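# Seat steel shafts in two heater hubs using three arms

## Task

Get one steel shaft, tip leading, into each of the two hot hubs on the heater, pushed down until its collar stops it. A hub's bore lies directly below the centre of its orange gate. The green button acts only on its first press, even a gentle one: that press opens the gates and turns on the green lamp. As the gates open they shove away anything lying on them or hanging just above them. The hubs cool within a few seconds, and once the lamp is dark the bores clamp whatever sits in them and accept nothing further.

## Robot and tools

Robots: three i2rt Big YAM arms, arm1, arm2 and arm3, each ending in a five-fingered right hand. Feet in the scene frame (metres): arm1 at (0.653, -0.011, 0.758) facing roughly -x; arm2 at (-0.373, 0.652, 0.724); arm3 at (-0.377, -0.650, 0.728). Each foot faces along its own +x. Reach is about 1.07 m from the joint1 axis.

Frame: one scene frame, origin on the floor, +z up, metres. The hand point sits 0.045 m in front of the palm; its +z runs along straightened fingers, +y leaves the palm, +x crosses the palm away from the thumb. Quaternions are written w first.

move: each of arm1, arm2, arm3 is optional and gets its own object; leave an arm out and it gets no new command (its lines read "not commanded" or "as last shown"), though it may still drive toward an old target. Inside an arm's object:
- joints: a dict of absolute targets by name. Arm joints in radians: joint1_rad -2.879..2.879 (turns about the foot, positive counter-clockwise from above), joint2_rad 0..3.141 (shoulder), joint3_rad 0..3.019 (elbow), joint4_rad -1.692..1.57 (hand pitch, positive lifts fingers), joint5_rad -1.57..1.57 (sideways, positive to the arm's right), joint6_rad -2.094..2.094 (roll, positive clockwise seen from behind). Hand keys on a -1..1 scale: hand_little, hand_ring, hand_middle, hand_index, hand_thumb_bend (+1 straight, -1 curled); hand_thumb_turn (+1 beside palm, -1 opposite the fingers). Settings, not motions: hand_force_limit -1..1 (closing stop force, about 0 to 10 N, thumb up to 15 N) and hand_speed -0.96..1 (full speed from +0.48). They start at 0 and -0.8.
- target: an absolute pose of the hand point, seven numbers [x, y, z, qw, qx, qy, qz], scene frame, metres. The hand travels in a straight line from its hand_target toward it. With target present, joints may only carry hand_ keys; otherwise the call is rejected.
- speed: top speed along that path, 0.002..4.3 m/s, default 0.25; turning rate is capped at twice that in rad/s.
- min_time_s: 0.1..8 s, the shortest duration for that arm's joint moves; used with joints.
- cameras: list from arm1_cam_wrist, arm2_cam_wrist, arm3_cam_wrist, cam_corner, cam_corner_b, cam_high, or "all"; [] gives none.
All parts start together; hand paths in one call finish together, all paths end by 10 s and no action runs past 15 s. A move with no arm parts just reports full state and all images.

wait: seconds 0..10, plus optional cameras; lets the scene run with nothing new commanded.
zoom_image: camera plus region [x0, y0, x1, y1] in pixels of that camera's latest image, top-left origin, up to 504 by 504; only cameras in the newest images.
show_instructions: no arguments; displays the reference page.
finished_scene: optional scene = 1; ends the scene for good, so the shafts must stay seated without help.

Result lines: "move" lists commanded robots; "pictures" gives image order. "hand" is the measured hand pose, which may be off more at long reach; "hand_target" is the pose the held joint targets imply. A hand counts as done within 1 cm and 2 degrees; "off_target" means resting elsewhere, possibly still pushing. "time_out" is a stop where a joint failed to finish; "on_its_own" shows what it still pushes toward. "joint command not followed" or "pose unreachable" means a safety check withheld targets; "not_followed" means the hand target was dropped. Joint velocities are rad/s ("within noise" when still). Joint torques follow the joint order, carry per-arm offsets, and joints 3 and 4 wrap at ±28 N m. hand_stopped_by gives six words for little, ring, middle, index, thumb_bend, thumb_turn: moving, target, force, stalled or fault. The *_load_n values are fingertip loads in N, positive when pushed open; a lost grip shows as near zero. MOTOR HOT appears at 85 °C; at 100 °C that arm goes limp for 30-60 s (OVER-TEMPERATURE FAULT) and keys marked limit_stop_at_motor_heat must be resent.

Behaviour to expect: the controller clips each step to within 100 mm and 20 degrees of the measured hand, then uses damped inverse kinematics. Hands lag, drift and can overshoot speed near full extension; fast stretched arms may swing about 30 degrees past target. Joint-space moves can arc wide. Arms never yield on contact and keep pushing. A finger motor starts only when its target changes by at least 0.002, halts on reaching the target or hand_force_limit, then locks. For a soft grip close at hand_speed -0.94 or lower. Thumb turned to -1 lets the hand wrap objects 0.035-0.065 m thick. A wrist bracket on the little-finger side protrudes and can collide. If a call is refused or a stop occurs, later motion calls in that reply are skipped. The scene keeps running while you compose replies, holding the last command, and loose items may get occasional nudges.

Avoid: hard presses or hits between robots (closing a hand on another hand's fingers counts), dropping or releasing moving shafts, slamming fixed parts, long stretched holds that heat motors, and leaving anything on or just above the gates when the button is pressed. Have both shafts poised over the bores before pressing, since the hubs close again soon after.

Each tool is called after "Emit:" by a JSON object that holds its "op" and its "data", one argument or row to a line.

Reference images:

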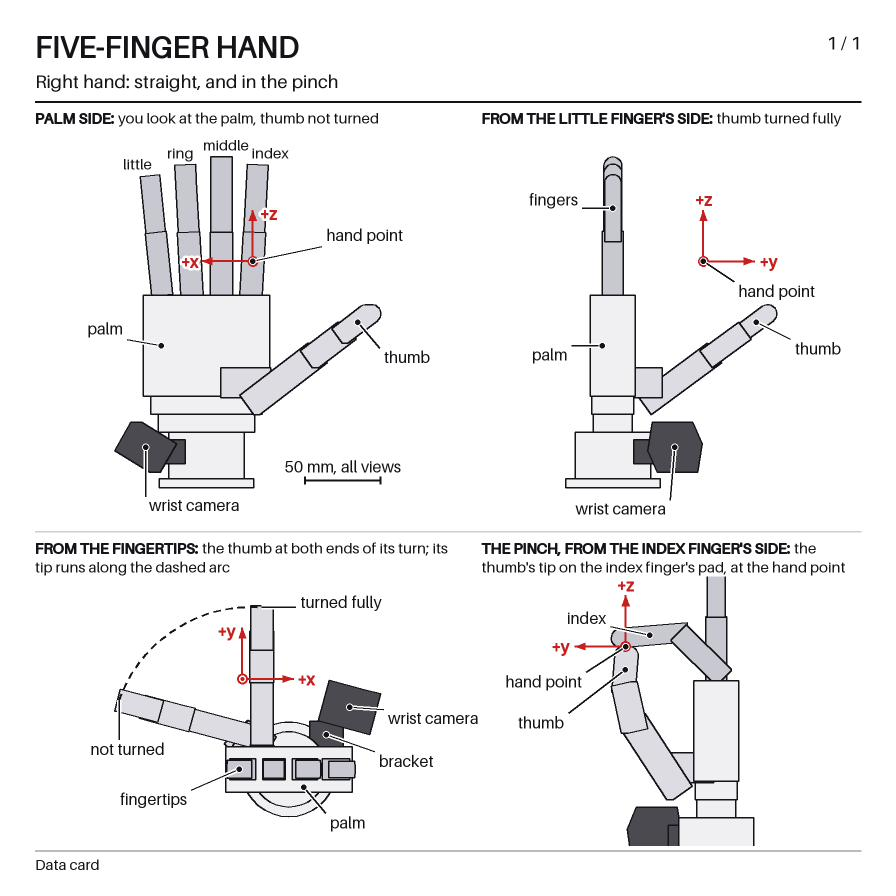

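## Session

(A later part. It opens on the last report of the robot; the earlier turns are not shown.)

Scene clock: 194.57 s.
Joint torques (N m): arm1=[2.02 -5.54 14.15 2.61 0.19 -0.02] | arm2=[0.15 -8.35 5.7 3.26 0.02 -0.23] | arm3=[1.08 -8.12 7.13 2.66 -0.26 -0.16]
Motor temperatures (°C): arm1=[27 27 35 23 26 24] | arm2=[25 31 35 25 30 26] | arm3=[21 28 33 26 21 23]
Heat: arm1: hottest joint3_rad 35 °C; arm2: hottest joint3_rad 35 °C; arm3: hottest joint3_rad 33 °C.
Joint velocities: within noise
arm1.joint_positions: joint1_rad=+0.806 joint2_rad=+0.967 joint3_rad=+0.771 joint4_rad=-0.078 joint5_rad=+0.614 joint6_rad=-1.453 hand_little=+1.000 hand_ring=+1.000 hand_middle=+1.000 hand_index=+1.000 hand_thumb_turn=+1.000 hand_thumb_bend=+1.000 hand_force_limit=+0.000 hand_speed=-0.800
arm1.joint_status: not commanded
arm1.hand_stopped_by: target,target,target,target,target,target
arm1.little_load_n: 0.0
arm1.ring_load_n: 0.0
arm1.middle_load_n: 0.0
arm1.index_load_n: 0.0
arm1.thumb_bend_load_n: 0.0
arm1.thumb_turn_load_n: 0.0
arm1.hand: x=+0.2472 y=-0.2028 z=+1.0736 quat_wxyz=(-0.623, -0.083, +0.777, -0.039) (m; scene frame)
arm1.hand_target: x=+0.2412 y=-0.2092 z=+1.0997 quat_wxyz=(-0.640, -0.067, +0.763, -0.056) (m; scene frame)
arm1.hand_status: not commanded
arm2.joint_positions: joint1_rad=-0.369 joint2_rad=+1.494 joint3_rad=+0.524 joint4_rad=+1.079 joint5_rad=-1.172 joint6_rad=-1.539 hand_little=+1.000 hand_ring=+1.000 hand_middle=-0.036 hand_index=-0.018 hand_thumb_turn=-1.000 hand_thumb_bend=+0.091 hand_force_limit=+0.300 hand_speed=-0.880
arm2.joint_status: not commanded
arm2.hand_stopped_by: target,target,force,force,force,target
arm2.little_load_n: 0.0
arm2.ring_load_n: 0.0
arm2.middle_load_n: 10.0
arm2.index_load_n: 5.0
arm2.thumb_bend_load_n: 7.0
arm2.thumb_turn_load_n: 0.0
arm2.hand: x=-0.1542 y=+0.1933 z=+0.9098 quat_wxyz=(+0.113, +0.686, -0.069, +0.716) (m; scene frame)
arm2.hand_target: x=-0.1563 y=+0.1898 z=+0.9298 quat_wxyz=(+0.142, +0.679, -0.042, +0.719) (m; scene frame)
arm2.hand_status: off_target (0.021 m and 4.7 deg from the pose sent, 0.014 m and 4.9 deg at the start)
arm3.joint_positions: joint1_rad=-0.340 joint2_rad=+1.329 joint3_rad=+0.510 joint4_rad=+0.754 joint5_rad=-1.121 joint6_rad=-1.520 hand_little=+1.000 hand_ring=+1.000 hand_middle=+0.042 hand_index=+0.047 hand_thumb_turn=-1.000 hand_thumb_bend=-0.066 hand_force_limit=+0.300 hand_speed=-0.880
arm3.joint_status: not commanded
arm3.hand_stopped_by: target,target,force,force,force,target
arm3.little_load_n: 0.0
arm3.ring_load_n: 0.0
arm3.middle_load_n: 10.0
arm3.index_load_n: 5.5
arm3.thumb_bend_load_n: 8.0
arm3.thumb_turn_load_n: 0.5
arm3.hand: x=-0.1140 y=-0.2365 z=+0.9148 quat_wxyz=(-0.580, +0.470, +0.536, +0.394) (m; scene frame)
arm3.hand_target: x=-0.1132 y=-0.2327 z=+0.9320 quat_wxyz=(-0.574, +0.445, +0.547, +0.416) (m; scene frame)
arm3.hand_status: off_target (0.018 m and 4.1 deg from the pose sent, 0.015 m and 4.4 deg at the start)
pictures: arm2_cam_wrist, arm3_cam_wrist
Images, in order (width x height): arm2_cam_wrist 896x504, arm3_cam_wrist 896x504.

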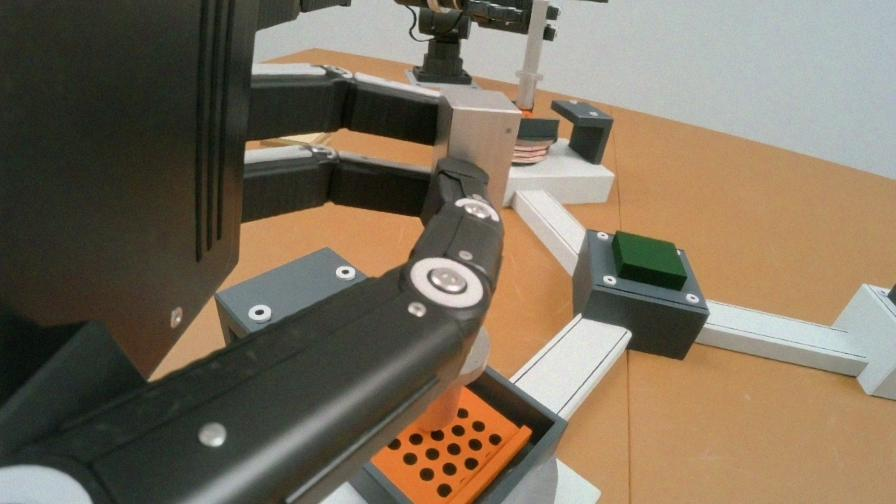

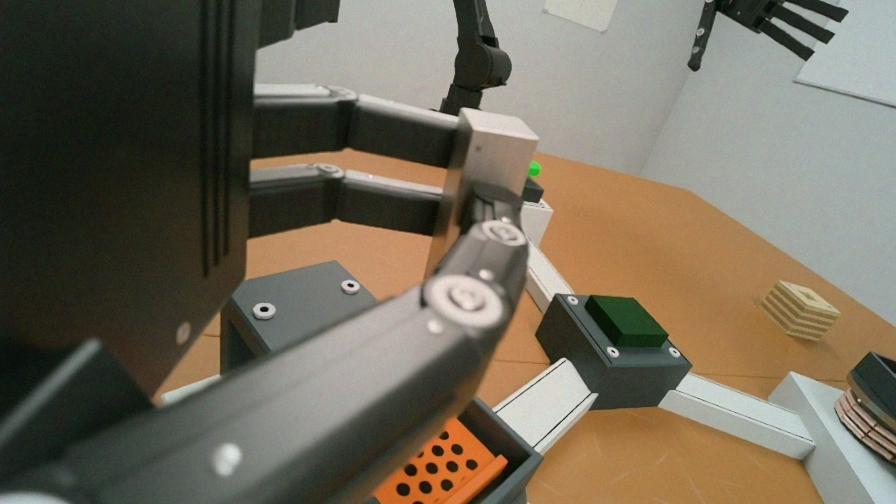

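Emit:
{"op": "move", "data": {
  "arm1": {"target": [0.20, 0.225, 1.10, -0.6403, -0.0667, 0.7631, -0.0560], "speed": 0.2},
  "arm2": {"target": [-0.1560, 0.185, 0.965, 0.1423, 0.6787, -0.0417, 0.7194], "speed": 0.08}
}}

Emit:
{"op": "move", "data": {
  "arm2": {"target": [-0.1560, 0.185, 0.935, 0.1423, 0.6787, -0.0417, 0.7194], "speed": 0.08},
  "cameras": ["arm1_cam_wrist", "cam_corner", "cam_high"]
}}

Emit:
{"op": "zoom_image", "data": {
  "camera": "arm1_cam_wrist",
  "region": [390, 130, 520, 270]
}}

Emit:
{"op": "zoom_image", "data": {
  "camera": "arm1_cam_wrist",
  "region": [380, 120, 450, 190]
}}

Emit:
{"op": "zoom_image", "data": {
  "camera": "cam_high",
  "region": [315, 120, 375, 180]
}}

Emit:
{"op": "zoom_image", "data": {
  "camera": "cam_corner",
  "region": [410, 120, 500, 220]
}}

Scene clock: 199.10 s.
Joint torques (N m): arm1=[1.9 -6.42 14 2.44 -0.37 -0.18] | arm2=[-0.44 -9.47 8.8 1.89 -0.02 -0.18] | arm3=[0.73 -8.64 6.9 2.78 -0.23 -0.15]
Motor temperatures (°C): arm1=[27 27 35 23 26 24] | arm2=[25 31 36 25 30 26] | arm3=[21 28 34 26 21 23]
Heat: arm1: hottest joint3_rad 35 °C; arm2: hottest joint3_rad 36 °C; arm3: hottest joint3_rad 34 °C.
move: arm1 off_target; arm2 off_target
Joint velocities: within noise
arm1.joint_positions: joint1_rad=-0.672 joint2_rad=+1.023 joint3_rad=+0.812 joint4_rad=-0.112 joint5_rad=-0.832 joint6_rad=-1.756 hand_little=+1.000 hand_ring=+1.000 hand_middle=+1.000 hand_index=+1.000 hand_thumb_turn=+1.000 hand_thumb_bend=+1.000 hand_force_limit=+0.000 hand_speed=-0.800
arm1.joint_status: not commanded
arm1.hand_stopped_by: target,target,target,target,target,target
arm1.little_load_n: 0.0
arm1.ring_load_n: 0.0
arm1.middle_load_n: 0.0
arm1.index_load_n: 0.0
arm1.thumb_bend_load_n: 0.0
arm1.thumb_turn_load_n: 0.0
arm1.hand: x=+0.2087 y=+0.2180 z=+1.0686 quat_wxyz=(-0.623, -0.049, +0.777, -0.074)
arm1.hand_target: x=+0.2015 y=+0.2240 z=+1.0999 quat_wxyz=(-0.640, -0.067, +0.763, -0.056)
arm1.hand_status: off_target (0.033 m and 3.9 deg from the pose sent, 0.431 m and 3.7 deg at the start)
arm2.joint_positions: joint1_rad=-0.369 joint2_rad=+1.415 joint3_rad=+0.524 joint4_rad=+0.983 joint5_rad=-1.173 joint6_rad=-1.539 hand_little=+1.000 hand_ring=+1.000 hand_middle=-0.036 hand_index=-0.018 hand_thumb_turn=-1.000 hand_thumb_bend=+0.091 hand_force_limit=+0.300 hand_speed=-0.880
arm2.joint_status: not commanded
arm2.hand_stopped_by: target,target,force,force,force,target
arm2.little_load_n: 0.0
arm2.ring_load_n: 0.0
arm2.middle_load_n: 9.5
arm2.index_load_n: 5.0
arm2.thumb_bend_load_n: 6.5
arm2.thumb_turn_load_n: 0.0
arm2.hand: x=-0.1552 y=+0.1995 z=+0.9264 quat_wxyz=(+0.108, +0.687, -0.075, +0.714)
arm2.hand_target: x=-0.1565 y=+0.1870 z=+0.9649 quat_wxyz=(+0.142, +0.679, -0.042, +0.719)
arm2.hand_status: off_target (0.041 m and 5.6 deg from the pose sent, 0.056 m and 4.7 deg at the start)
arm3: as last shown
arm3.index_load_n: 6.0
pictures: none

Scene clock: 200.20 s.
Joint torques (N m): arm1=[1.9 -6.48 14.04 2.45 -0.37 -0.17] | arm2=[0.32 -8.7 6.54 3.06 -0.01 -0.21] | arm3=[0.44 -8.53 7.05 2.82 -0.27 -0.12]
Motor temperatures (°C): arm1=[27 27 35 23 26 24] | arm2=[25 31 36 25 30 26] | arm3=[21 28 34 26 21 23]
Heat: arm1: hottest joint3_rad 35 °C; arm2: hottest joint3_rad 36 °C; arm3: hottest joint3_rad 34 °C.
move: arm2 off_target
Joint velocities: within noise
arm1, arm3: as last shown
arm1.joint_positions: joint1_rad=-0.672 joint2_rad=+1.023 joint3_rad=+0.812 joint4_rad=-0.112 joint5_rad=-0.832 joint6_rad=-1.757 hand_little=+1.000 hand_ring=+1.000 hand_middle=+1.000 hand_index=+1.000 hand_thumb_turn=+1.000 hand_thumb_bend=+1.000 hand_force_limit=+0.000 hand_speed=-0.800
arm1.thumb_bend_load_n: 0.5
arm2.joint_positions: joint1_rad=-0.369 joint2_rad=+1.486 joint3_rad=+0.524 joint4_rad=+1.058 joint5_rad=-1.173 joint6_rad=-1.539 hand_little=+1.000 hand_ring=+1.000 hand_middle=-0.036 hand_index=-0.018 hand_thumb_turn=-1.000 hand_thumb_bend=+0.091 hand_force_limit=+0.300 hand_speed=-0.880
arm2.joint_status: not commanded
arm2.hand_stopped_by: target,target,force,force,force,target
arm2.little_load_n: 0.0
arm2.ring_load_n: 0.0
arm2.middle_load_n: 9.5
arm2.index_load_n: 5.0
arm2.thumb_bend_load_n: 7.0
arm2.thumb_turn_load_n: 0.0
arm2.hand: x=-0.1542 y=+0.1941 z=+0.9089 quat_wxyz=(+0.109, +0.687, -0.073, +0.715)
arm2.hand_target: x=-0.1562 y=+0.1859 z=+0.9349 quat_wxyz=(+0.142, +0.679, -0.042, +0.719)
arm2.hand_status: off_target (0.028 m and 5.4 deg from the pose sent, 0.017 m and 5.6 deg at the start)
Images, in order (width x height): arm1_cam_wrist 896x504, cam_corner 896x504, cam_high 896x504.

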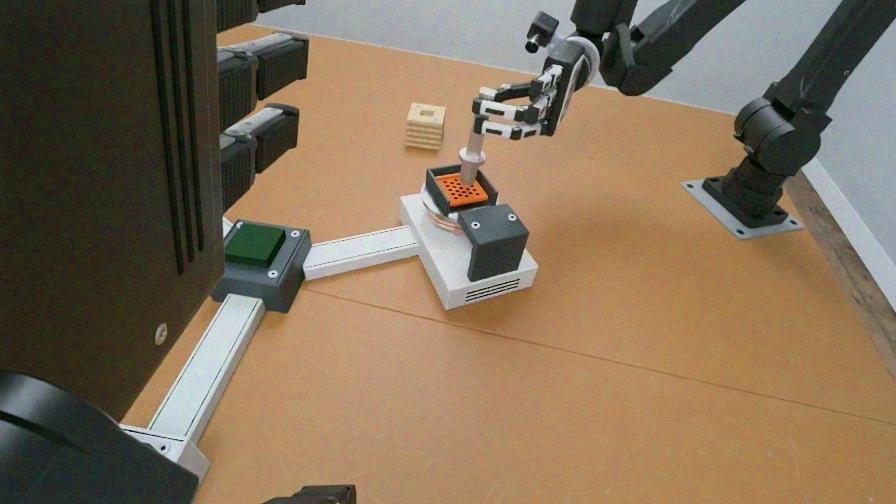

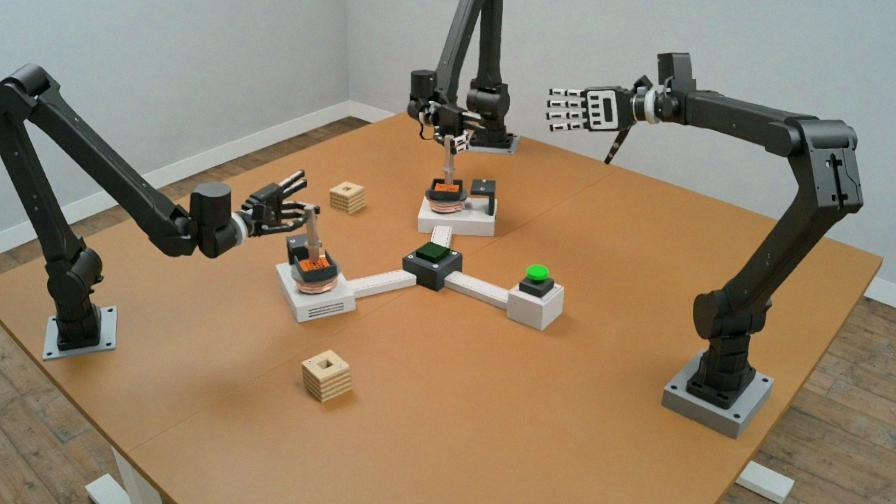

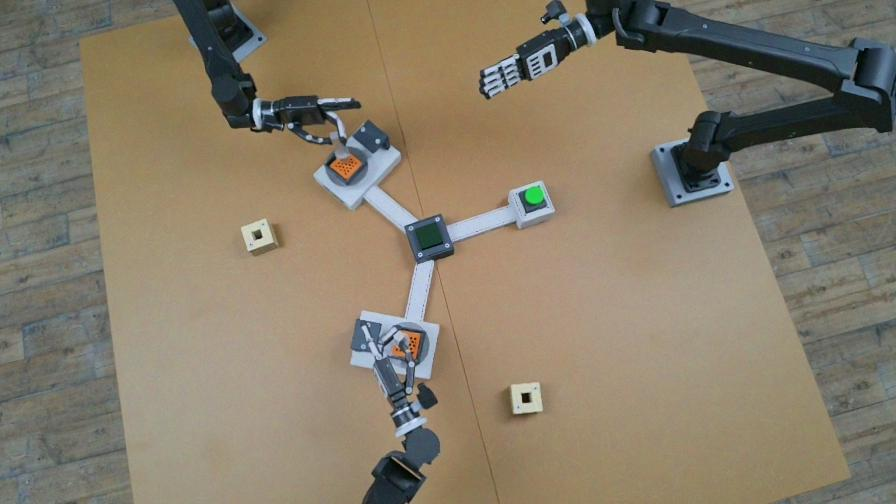

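Scaled by 3.600 from the camera's image (finer frame: 1280x720).

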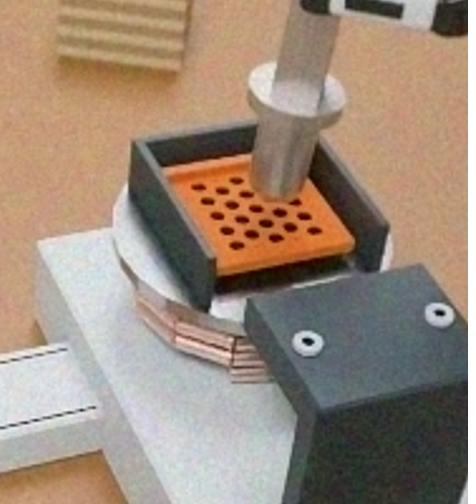

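Scaled by 7.200 from the camera's image (finer frame: 1280x720).

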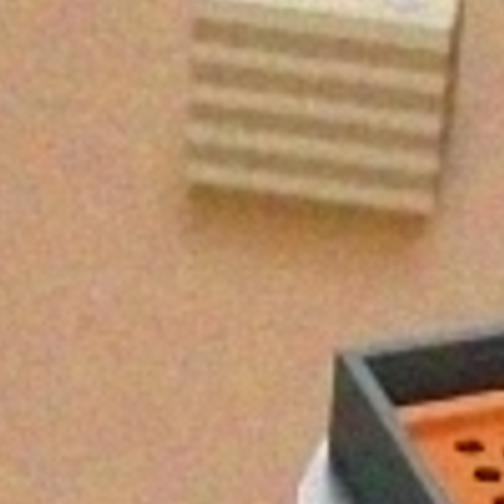

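Scaled by 8.400 from the camera's image (finer frame: 1280x720).

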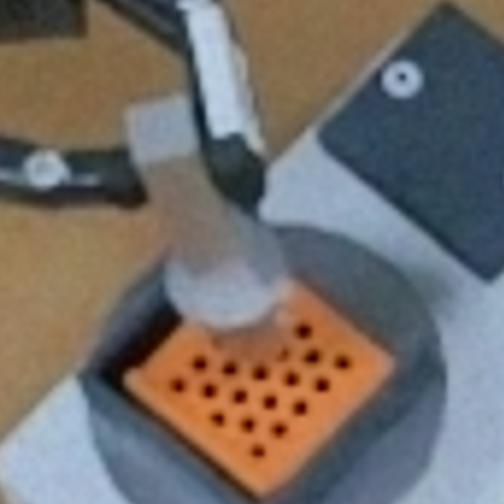

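Scaled by 5.040 from the camera's image (finer frame: 1280x720).

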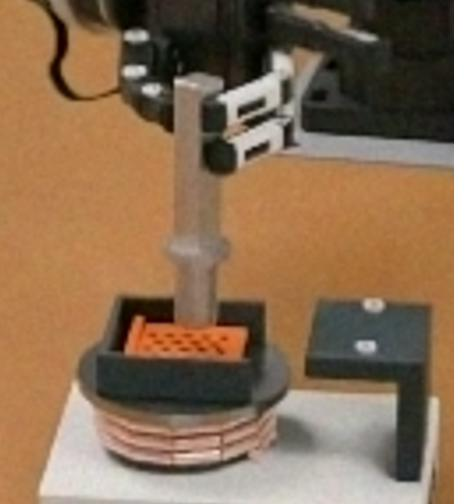

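Emit:
{"op": "zoom_image", "data": {
  "camera": "arm1_cam_wrist",
  "region": [440, 80, 520, 200]
}}

Emit:
{"op": "zoom_image", "data": {
  "camera": "arm1_cam_wrist",
  "region": [390, 170, 550, 320]
}}

Scaled by 4.200 from the camera's image (finer frame: 1280x720).

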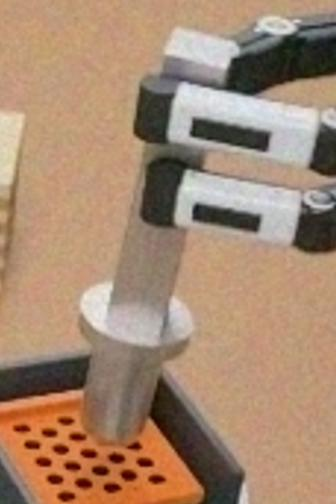

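Scaled by 3.150 from the camera's image (finer frame: 1280x720).

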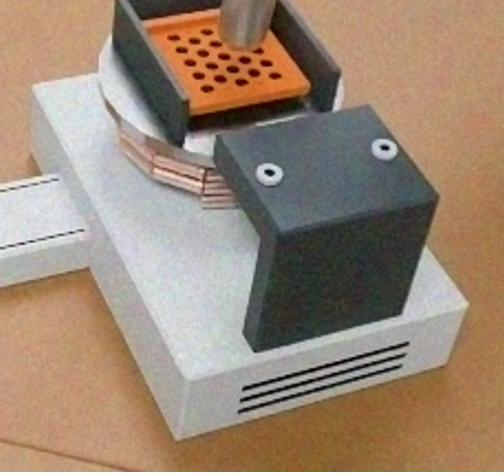

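Emit:
{"op": "move", "data": {
  "arm2": {"target": [-0.1521, 0.1739, 0.965, 0.1193, 0.6888, -0.0651, 0.7122], "speed": 0.08},
  "arm3": {"target": [-0.109, -0.2394, 0.965, -0.5745, 0.4445, 0.5471, 0.4161], "speed": 0.08}
}}

Emit:
{"op": "move", "data": {
  "arm2": {"target": [-0.1521, 0.1739, 0.935, 0.1193, 0.6888, -0.0651, 0.7122], "speed": 0.08},
  "arm3": {"target": [-0.109, -0.2394, 0.935, -0.5745, 0.4445, 0.5471, 0.4161], "speed": 0.08},
  "cameras": ["arm1_cam_wrist", "cam_corner", "cam_corner_b", "cam_high"]
}}

Emit:
{"op": "zoom_image", "data": {
  "camera": "arm1_cam_wrist",
  "region": [420, 80, 520, 230]
}}

Emit:
{"op": "zoom_image", "data": {
  "camera": "cam_high",
  "region": [315, 120, 375, 180]
}}

Emit:
{"op": "zoom_image", "data": {
  "camera": "cam_high",
  "region": [385, 320, 425, 360]
}}

Emit:
{"op": "zoom_image", "data": {
  "camera": "cam_corner",
  "region": [410, 120, 500, 220]
}}

Emit:
{"op": "zoom_image", "data": {
  "camera": "cam_corner",
  "region": [280, 190, 350, 300]
}}

Emit:
{"op": "zoom_image", "data": {
  "camera": "cam_corner_b",
  "region": [520, 170, 590, 270]
}}

Scene clock: 206.07 s.
Joint torques (N m): arm1=[1.85 -6.42 14.04 2.45 -0.37 -0.18] | arm2=[0.91 -8.59 9.94 1.87 0.12 -0.31] | arm3=[-1.44 -8.76 10.11 1.76 -0.27 -0.15]
Motor temperatures (°C): arm1=[27 27 36 23 26 24] | arm2=[25 31 36 25 30 26] | arm3=[21 28 34 26 21 23]
Heat: arm1: hottest joint3_rad 36 °C; arm2: hottest joint3_rad 36 °C; arm3: hottest joint3_rad 34 °C.
move: arm2 off_target; arm3 off_target
Joint velocities: within noise
arm1: as last shown
arm1.thumb_bend_load_n: 0.0
arm2.joint_positions: joint1_rad=-0.369 joint2_rad=+1.390 joint3_rad=+0.557 joint4_rad=+0.837 joint5_rad=-1.171 joint6_rad=-1.542 hand_little=+1.000 hand_ring=+1.000 hand_middle=-0.036 hand_index=-0.018 hand_thumb_turn=-1.000 hand_thumb_bend=+0.091 hand_force_limit=+0.300 hand_speed=-0.880
arm2.joint_status: not commanded
arm2.hand_stopped_by: target,target,force,force,force,target
arm2.little_load_n: 0.0
arm2.ring_load_n: 0.0
arm2.middle_load_n: 9.5
arm2.index_load_n: 5.0
arm2.thumb_bend_load_n: 7.0
arm2.thumb_turn_load_n: 0.0
arm2.hand: x=-0.1546 y=+0.1942 z=+0.9226 quat_wxyz=(+0.079, +0.696, -0.105, +0.706)
arm2.hand_target: x=-0.1531 y=+0.1769 z=+0.9653 quat_wxyz=(+0.120, +0.688, -0.065, +0.712)
arm2.hand_status: off_target (0.047 m and 6.6 deg from the pose sent, 0.060 m and 1.6 deg at the start)
arm3.joint_positions: joint1_rad=-0.343 joint2_rad=+1.243 joint3_rad=+0.510 joint4_rad=+0.647 joint5_rad=-1.143 joint6_rad=-1.520 hand_little=+1.000 hand_ring=+1.000 hand_middle=+0.042 hand_index=+0.047 hand_thumb_turn=-1.000 hand_thumb_bend=-0.066 hand_force_limit=+0.300 hand_speed=-0.880
arm3.joint_status: not commanded
arm3.hand_stopped_by: target,target,force,force,force,target
arm3.little_load_n: 0.0
arm3.ring_load_n: 0.0
arm3.middle_load_n: 9.5
arm3.index_load_n: 6.0
arm3.thumb_bend_load_n: 8.0
arm3.thumb_turn_load_n: 0.5
arm3.hand: x=-0.1255 y=-0.2442 z=+0.9310 quat_wxyz=(-0.585, +0.471, +0.538, +0.382)
arm3.hand_target: x=-0.1103 y=-0.2405 z=+0.9650 quat_wxyz=(-0.574, +0.445, +0.547, +0.416)
arm3.hand_status: off_target (0.038 m and 5.2 deg from the pose sent, 0.051 m and 4.1 deg at the start)
pictures: none

Scene clock: 207.17 s.
Joint torques (N m): arm1=[1.85 -6.42 14.04 2.47 -0.37 -0.17] | arm2=[0.67 -8.41 7.6 3.18 0.15 -0.28] | arm3=[-1.14 -8.59 7.31 2.88 -0.25 -0.13]
Motor temperatures (°C): arm1=[27 27 37 23 26 24] | arm2=[25 31 36 25 30 26] | arm3=[21 28 34 26 21 23]
Heat: arm1: hottest joint3_rad 37 °C; arm2: hottest joint3_rad 36 °C; arm3: hottest joint3_rad 34 °C.
move: arm2 off_target; arm3 off_target
Joint velocities: within noise
arm1: as last shown
arm2.joint_positions: joint1_rad=-0.369 joint2_rad=+1.463 joint3_rad=+0.557 joint4_rad=+0.906 joint5_rad=-1.171 joint6_rad=-1.550 hand_little=+1.000 hand_ring=+1.000 hand_middle=-0.036 hand_index=-0.018 hand_thumb_turn=-1.000 hand_thumb_bend=+0.091 hand_force_limit=+0.300 hand_speed=-0.880
arm2.joint_status: not commanded
arm2.hand_stopped_by: target,target,force,force,force,target
arm2.little_load_n: 0.0
arm2.ring_load_n: 0.0
arm2.middle_load_n: 9.5
arm2.index_load_n: 5.0
arm2.thumb_bend_load_n: 7.0
arm2.thumb_turn_load_n: 0.0
arm2.hand: x=-0.1536 y=+0.1875 z=+0.9032 quat_wxyz=(+0.080, +0.697, -0.103, +0.705)
arm2.hand_target: x=-0.1526 y=+0.1755 z=+0.9349 quat_wxyz=(+0.119, +0.689, -0.066, +0.712)
arm2.hand_status: off_target (0.035 m and 6.4 deg from the pose sent, 0.024 m and 6.6 deg at the start)
arm3.joint_positions: joint1_rad=-0.344 joint2_rad=+1.314 joint3_rad=+0.510 joint4_rad=+0.738 joint5_rad=-1.144 joint6_rad=-1.522 hand_little=+1.000 hand_ring=+1.000 hand_middle=+0.042 hand_index=+0.047 hand_thumb_turn=-1.000 hand_thumb_bend=-0.066 hand_force_limit=+0.300 hand_speed=-0.880
arm3.joint_status: not commanded
arm3.hand_stopped_by: target,target,force,force,force,target
arm3.little_load_n: 0.0
arm3.ring_load_n: 0.0
arm3.middle_load_n: 10.0
arm3.index_load_n: 6.0
arm3.thumb_bend_load_n: 8.0
arm3.thumb_turn_load_n: 0.5
arm3.hand: x=-0.1183 y=-0.2383 z=+0.9184 quat_wxyz=(-0.584, +0.464, +0.541, +0.389)
arm3.hand_target: x=-0.1094 y=-0.2395 z=+0.9350 quat_wxyz=(-0.574, +0.445, +0.547, +0.416)
arm3.hand_status: off_target (0.019 m and 4.1 deg from the pose sent, 0.018 m and 5.2 deg at the start)
Images, in order (width x height): arm1_cam_wrist 896x504, cam_corner 896x504, cam_corner_b 896x504, cam_high 896x504.

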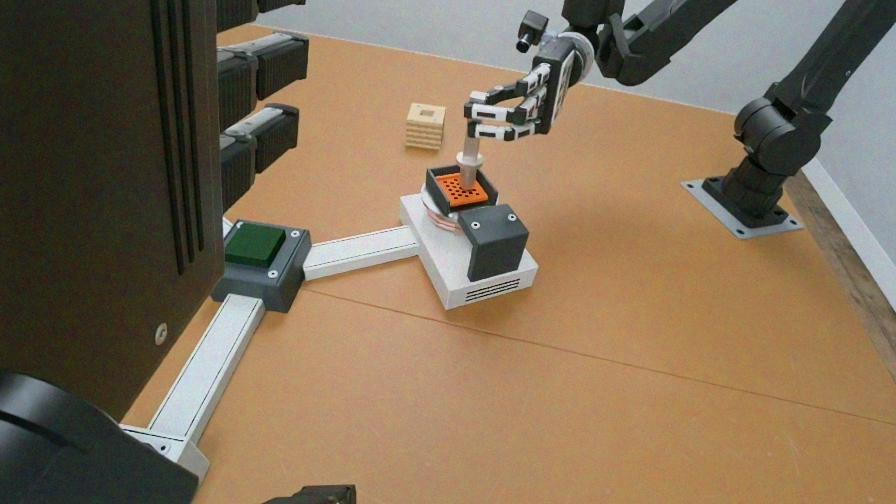

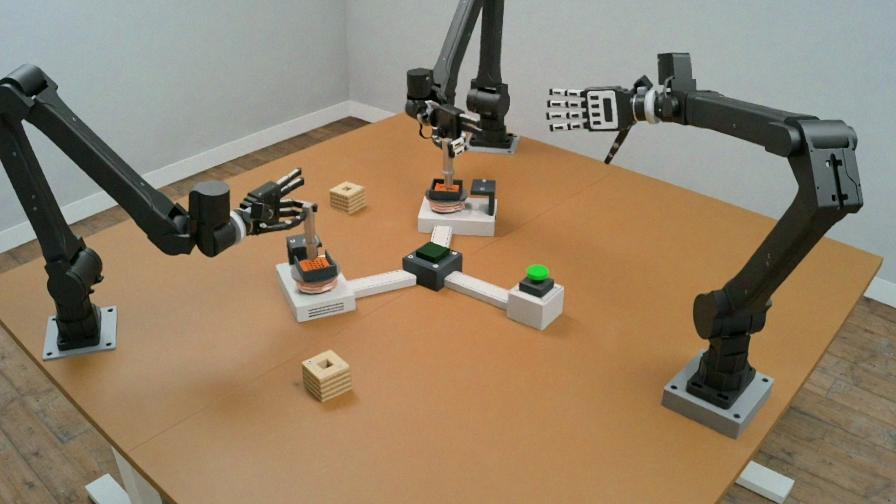

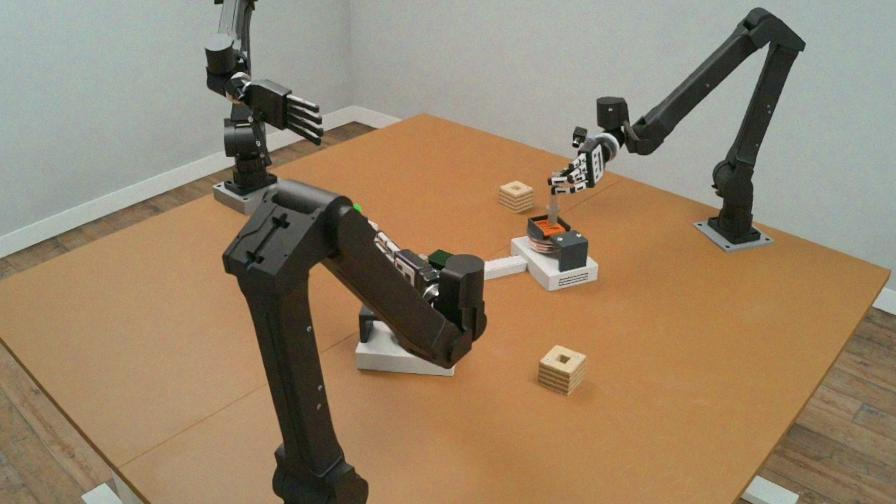

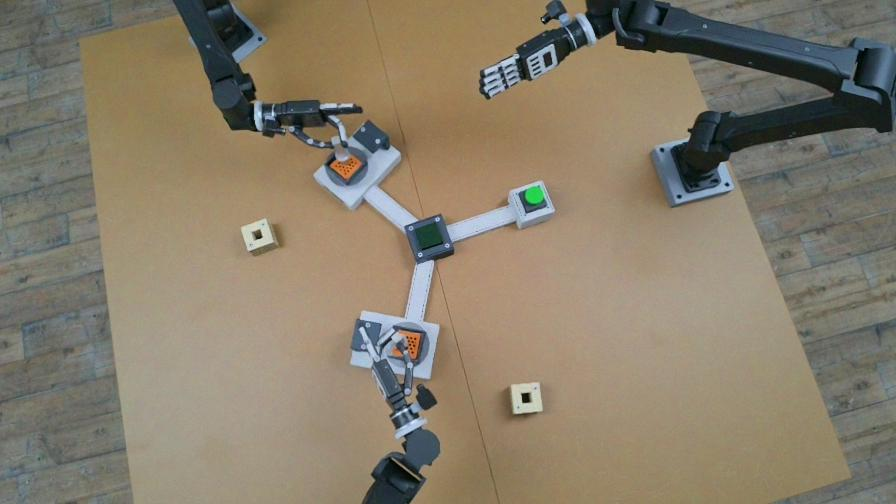

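Scaled by 3.360 from the camera's image (finer frame: 1280x720).

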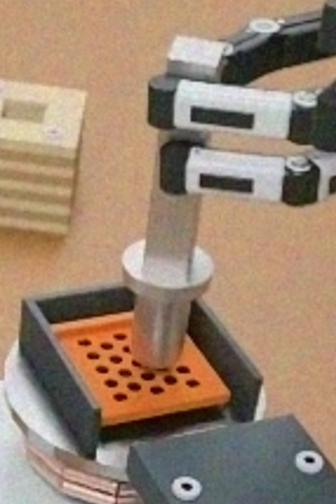

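Scaled by 8.400 from the camera's image (finer frame: 1280x720).

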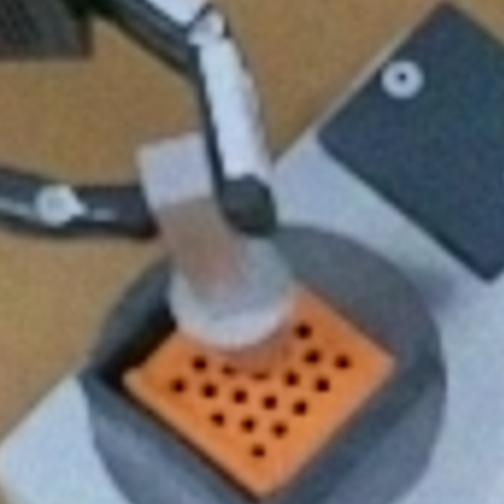

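Scaled by 12.600 from the camera's image (finer frame: 1280x720).

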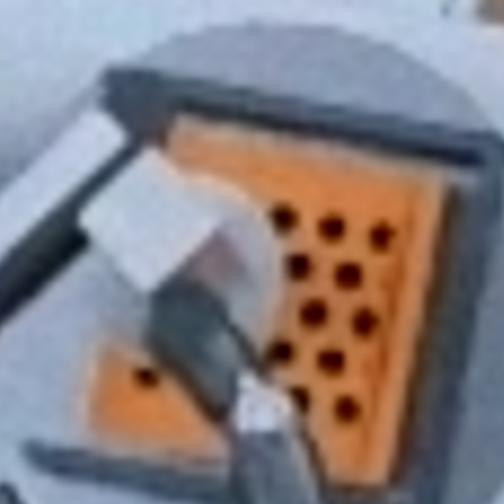

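Scaled by 5.040 from the camera's image (finer frame: 1280x720).

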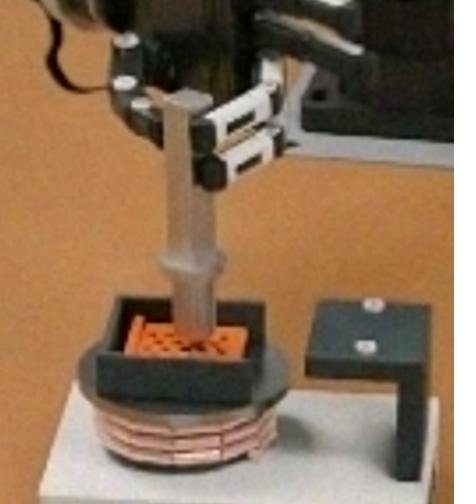

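Scaled by 4.582 from the camera's image (finer frame: 1280x720).

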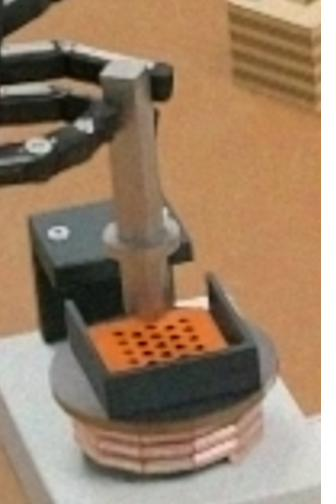

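Scaled by 5.040 from the camera's image (finer frame: 1280x720).

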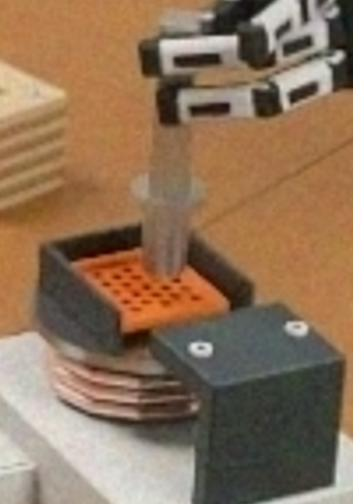

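Emit:
{"op": "move", "data": {
  "arm2": {"target": [-0.148, 0.165, 0.96, 0.1193, 0.6888, -0.0651, 0.7122], "speed": 0.08},
  "arm3": {"joints": {"joint1_rad": -0.385}, "min_time_s": 1.0}
}}

Emit:
{"op": "move", "data": {
  "arm2": {"target": [-0.148, 0.165, 0.94, 0.1193, 0.6888, -0.0651, 0.7122], "speed": 0.08},
  "cameras": ["arm1_cam_wrist", "cam_corner", "cam_corner_b", "cam_high"]
}}

Emit:
{"op": "zoom_image", "data": {
  "camera": "arm1_cam_wrist",
  "region": [420, 80, 520, 230]
}}

Emit:
{"op": "zoom_image", "data": {
  "camera": "cam_high",
  "region": [315, 120, 375, 180]
}}

Emit:
{"op": "zoom_image", "data": {
  "camera": "cam_high",
  "region": [385, 320, 425, 360]
}}

Emit:
{"op": "zoom_image", "data": {
  "camera": "cam_corner",
  "region": [410, 120, 500, 220]
}}

Emit:
{"op": "zoom_image", "data": {
  "camera": "cam_corner",
  "region": [280, 190, 350, 300]
}}

Emit:
{"op": "zoom_image", "data": {
  "camera": "cam_corner_b",
  "region": [520, 170, 590, 270]
}}

Scene clock: 209.97 s.
Joint torques (N m): arm1=[1.85 -6.48 14.04 2.43 -0.37 -0.18] | arm2=[1.03 -9.23 9.95 2.02 0.11 -0.27] | arm3=[-1.2 -8.41 6.99 2.66 -0.22 -0.15]
Motor temperatures (°C): arm1=[27 27 37 23 26 24] | arm2=[25 31 36 25 30 26] | arm3=[21 28 34 26 21 23]
Heat: arm1: hottest joint3_rad 37 °C; arm2: hottest joint3_rad 36 °C; arm3: hottest joint3_rad 34 °C.
move: arm2 off_target; arm3 done
Joint velocities: within noise
arm1: as last shown
arm2.joint_positions: joint1_rad=-0.369 joint2_rad=+1.431 joint3_rad=+0.573 joint4_rad=+0.853 joint5_rad=-1.165 joint6_rad=-1.550 hand_little=+1.000 hand_ring=+1.000 hand_middle=-0.036 hand_index=-0.018 hand_thumb_turn=-1.000 hand_thumb_bend=+0.091 hand_force_limit=+0.300 hand_speed=-0.880
arm2.joint_status: not commanded
arm2.hand_stopped_by: target,target,force,force,force,target
arm2.little_load_n: 0.0
arm2.ring_load_n: 0.0
arm2.middle_load_n: 9.5
arm2.index_load_n: 5.0
arm2.thumb_bend_load_n: 7.0
arm2.thumb_turn_load_n: 0.0
arm2.hand: x=-0.1541 y=+0.1844 z=+0.9148 quat_wxyz=(+0.081, +0.697, -0.107, +0.704)
arm2.hand_target: x=-0.1490 y=+0.1683 z=+0.9602 quat_wxyz=(+0.119, +0.688, -0.065, +0.712)
arm2.hand_status: off_target (0.050 m and 6.6 deg from the pose sent, 0.061 m and 6.4 deg at the start)
arm3.joint_positions: joint1_rad=-0.371 joint2_rad=+1.314 joint3_rad=+0.510 joint4_rad=+0.738 joint5_rad=-1.144 joint6_rad=-1.522 hand_little=+1.000 hand_ring=+1.000 hand_middle=+0.042 hand_index=+0.047 hand_thumb_turn=-1.000 hand_thumb_bend=-0.066 hand_force_limit=+0.300 hand_speed=-0.880
arm3.joint_status: all done
arm3.hand_stopped_by: target,target,force,force,force,target
arm3.little_load_n: 0.0
arm3.ring_load_n: 0.0
arm3.middle_load_n: 10.0
arm3.index_load_n: 6.0
arm3.thumb_bend_load_n: 8.0
arm3.thumb_turn_load_n: 0.5
arm3.hand: x=-0.1069 y=-0.2455 z=+0.9182 quat_wxyz=(-0.578, +0.472, +0.534, +0.397)
arm3.hand_target: x=-0.0982 y=-0.2469 z=+0.9347 quat_wxyz=(-0.568, +0.452, +0.541, +0.424)
arm3.hand_status: not commanded
pictures: none

Scene clock: 211.03 s.
Joint torques (N m): arm1=[1.85 -6.42 14.04 2.45 -0.37 -0.17] | arm2=[0.62 -8 8.65 3.28 0.14 -0.32] | arm3=[-1.08 -8.59 7.27 2.77 -0.18 -0.19]
Motor temperatures (°C): arm1=[27 27 37 23 26 24] | arm2=[25 31 36 25 30 26] | arm3=[21 28 34 26 21 23]
Heat: arm1: hottest joint3_rad 37 °C; arm2: hottest joint3_rad 36 °C; arm3: hottest joint3_rad 34 °C.
move: arm2 off_target
Joint velocities: within noise
arm1, arm3: as last shown
arm2.joint_positions: joint1_rad=-0.369 joint2_rad=+1.469 joint3_rad=+0.573 joint4_rad=+0.885 joint5_rad=-1.165 joint6_rad=-1.550 hand_little=+1.000 hand_ring=+1.000 hand_middle=-0.036 hand_index=-0.018 hand_thumb_turn=-1.000 hand_thumb_bend=+0.091 hand_force_limit=+0.300 hand_speed=-0.880
arm2.joint_status: not commanded
arm2.hand_stopped_by: target,target,force,force,force,target
arm2.little_load_n: 0.0
arm2.ring_load_n: 0.0
arm2.middle_load_n: 9.5
arm2.index_load_n: 5.0
arm2.thumb_bend_load_n: 6.5
arm2.thumb_turn_load_n: 0.0
arm2.hand: x=-0.1536 y=+0.1814 z=+0.9034 quat_wxyz=(+0.079, +0.698, -0.109, +0.704)
arm2.hand_target: x=-0.1487 y=+0.1674 z=+0.9401 quat_wxyz=(+0.119, +0.689, -0.066, +0.712)
arm2.hand_status: off_target (0.041 m and 7.0 deg from the pose sent, 0.032 m and 6.6 deg at the start)
Images, in order (width x height): arm1_cam_wrist 896x504, cam_corner 896x504, cam_corner_b 896x504, cam_high 896x504.

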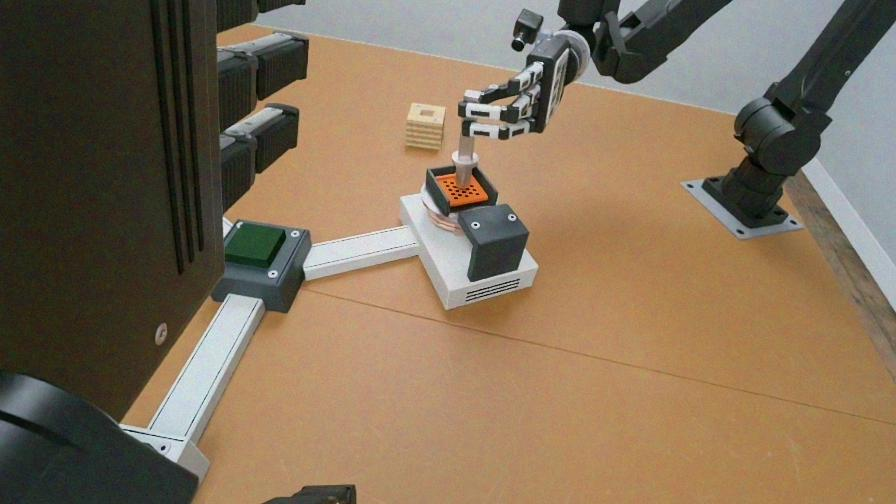

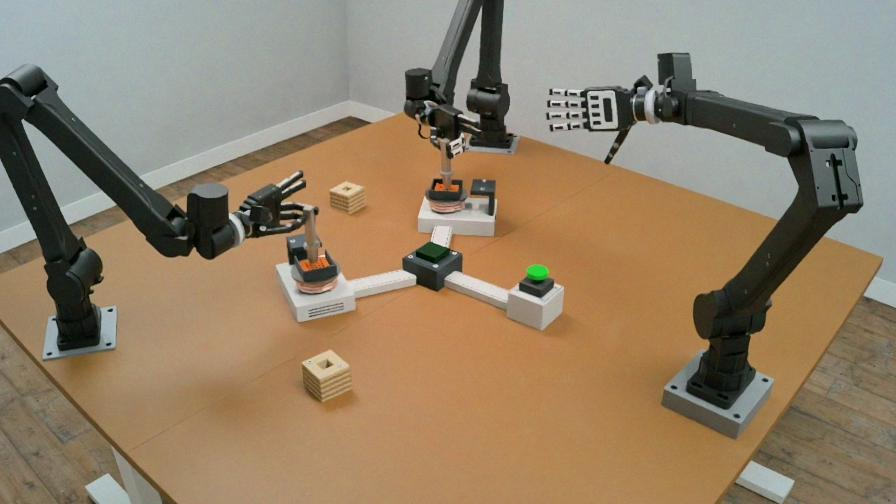

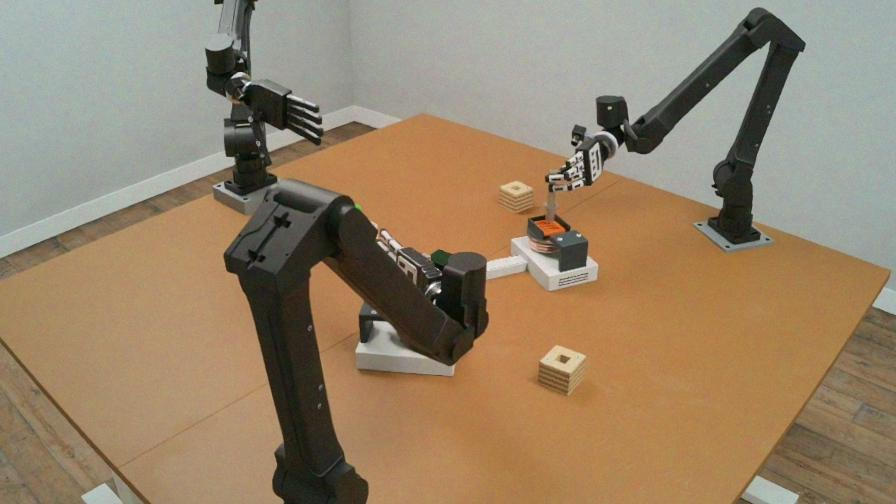

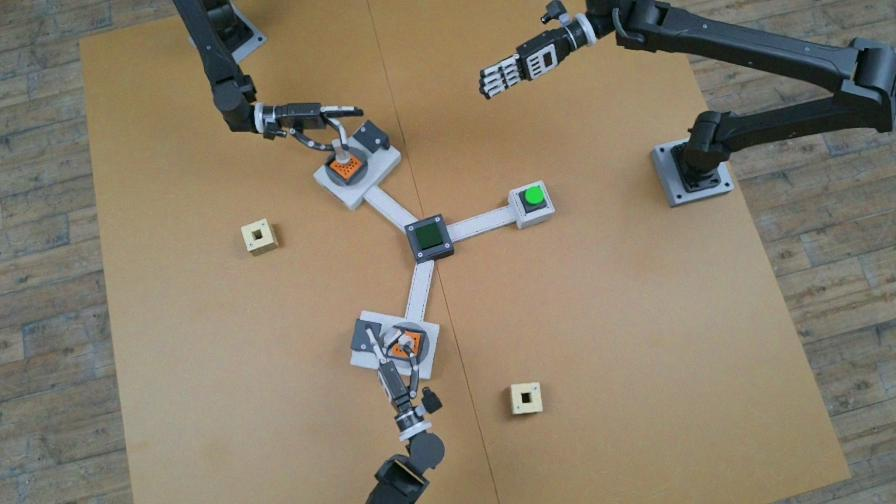

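Scaled by 3.360 from the camera's image (finer frame: 1280x720).

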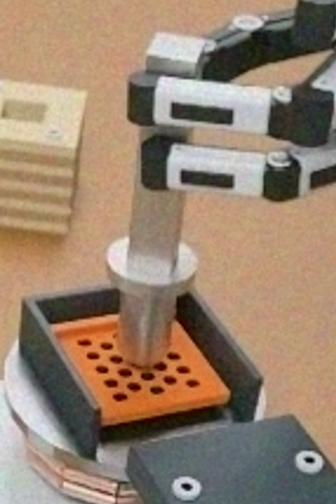

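Scaled by 8.400 from the camera's image (finer frame: 1280x720).

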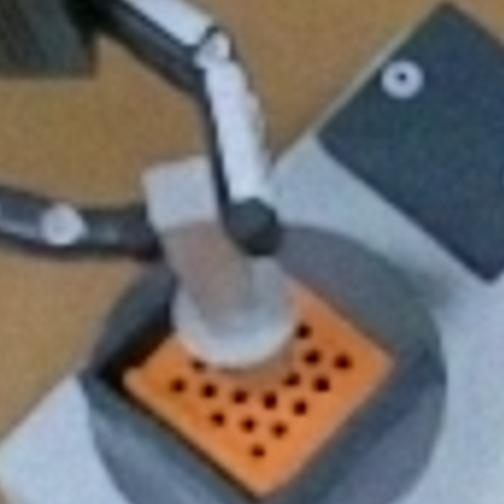

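Scaled by 12.600 from the camera's image (finer frame: 1280x720).

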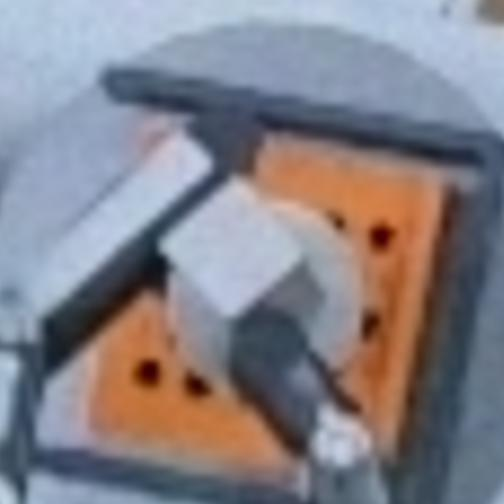

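Scaled by 5.040 from the camera's image (finer frame: 1280x720).

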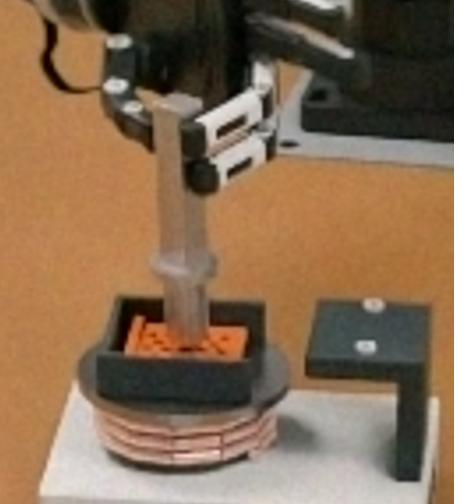

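Scaled by 4.582 from the camera's image (finer frame: 1280x720).

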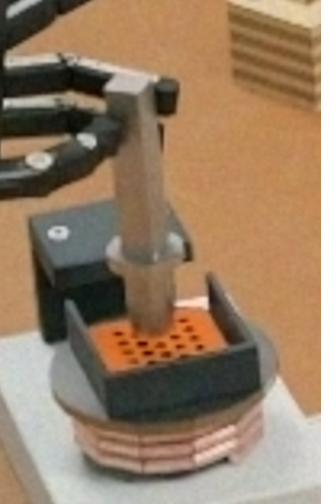

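Scaled by 5.040 from the camera's image (finer frame: 1280x720).

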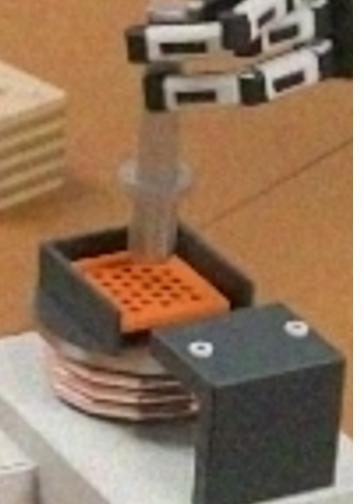

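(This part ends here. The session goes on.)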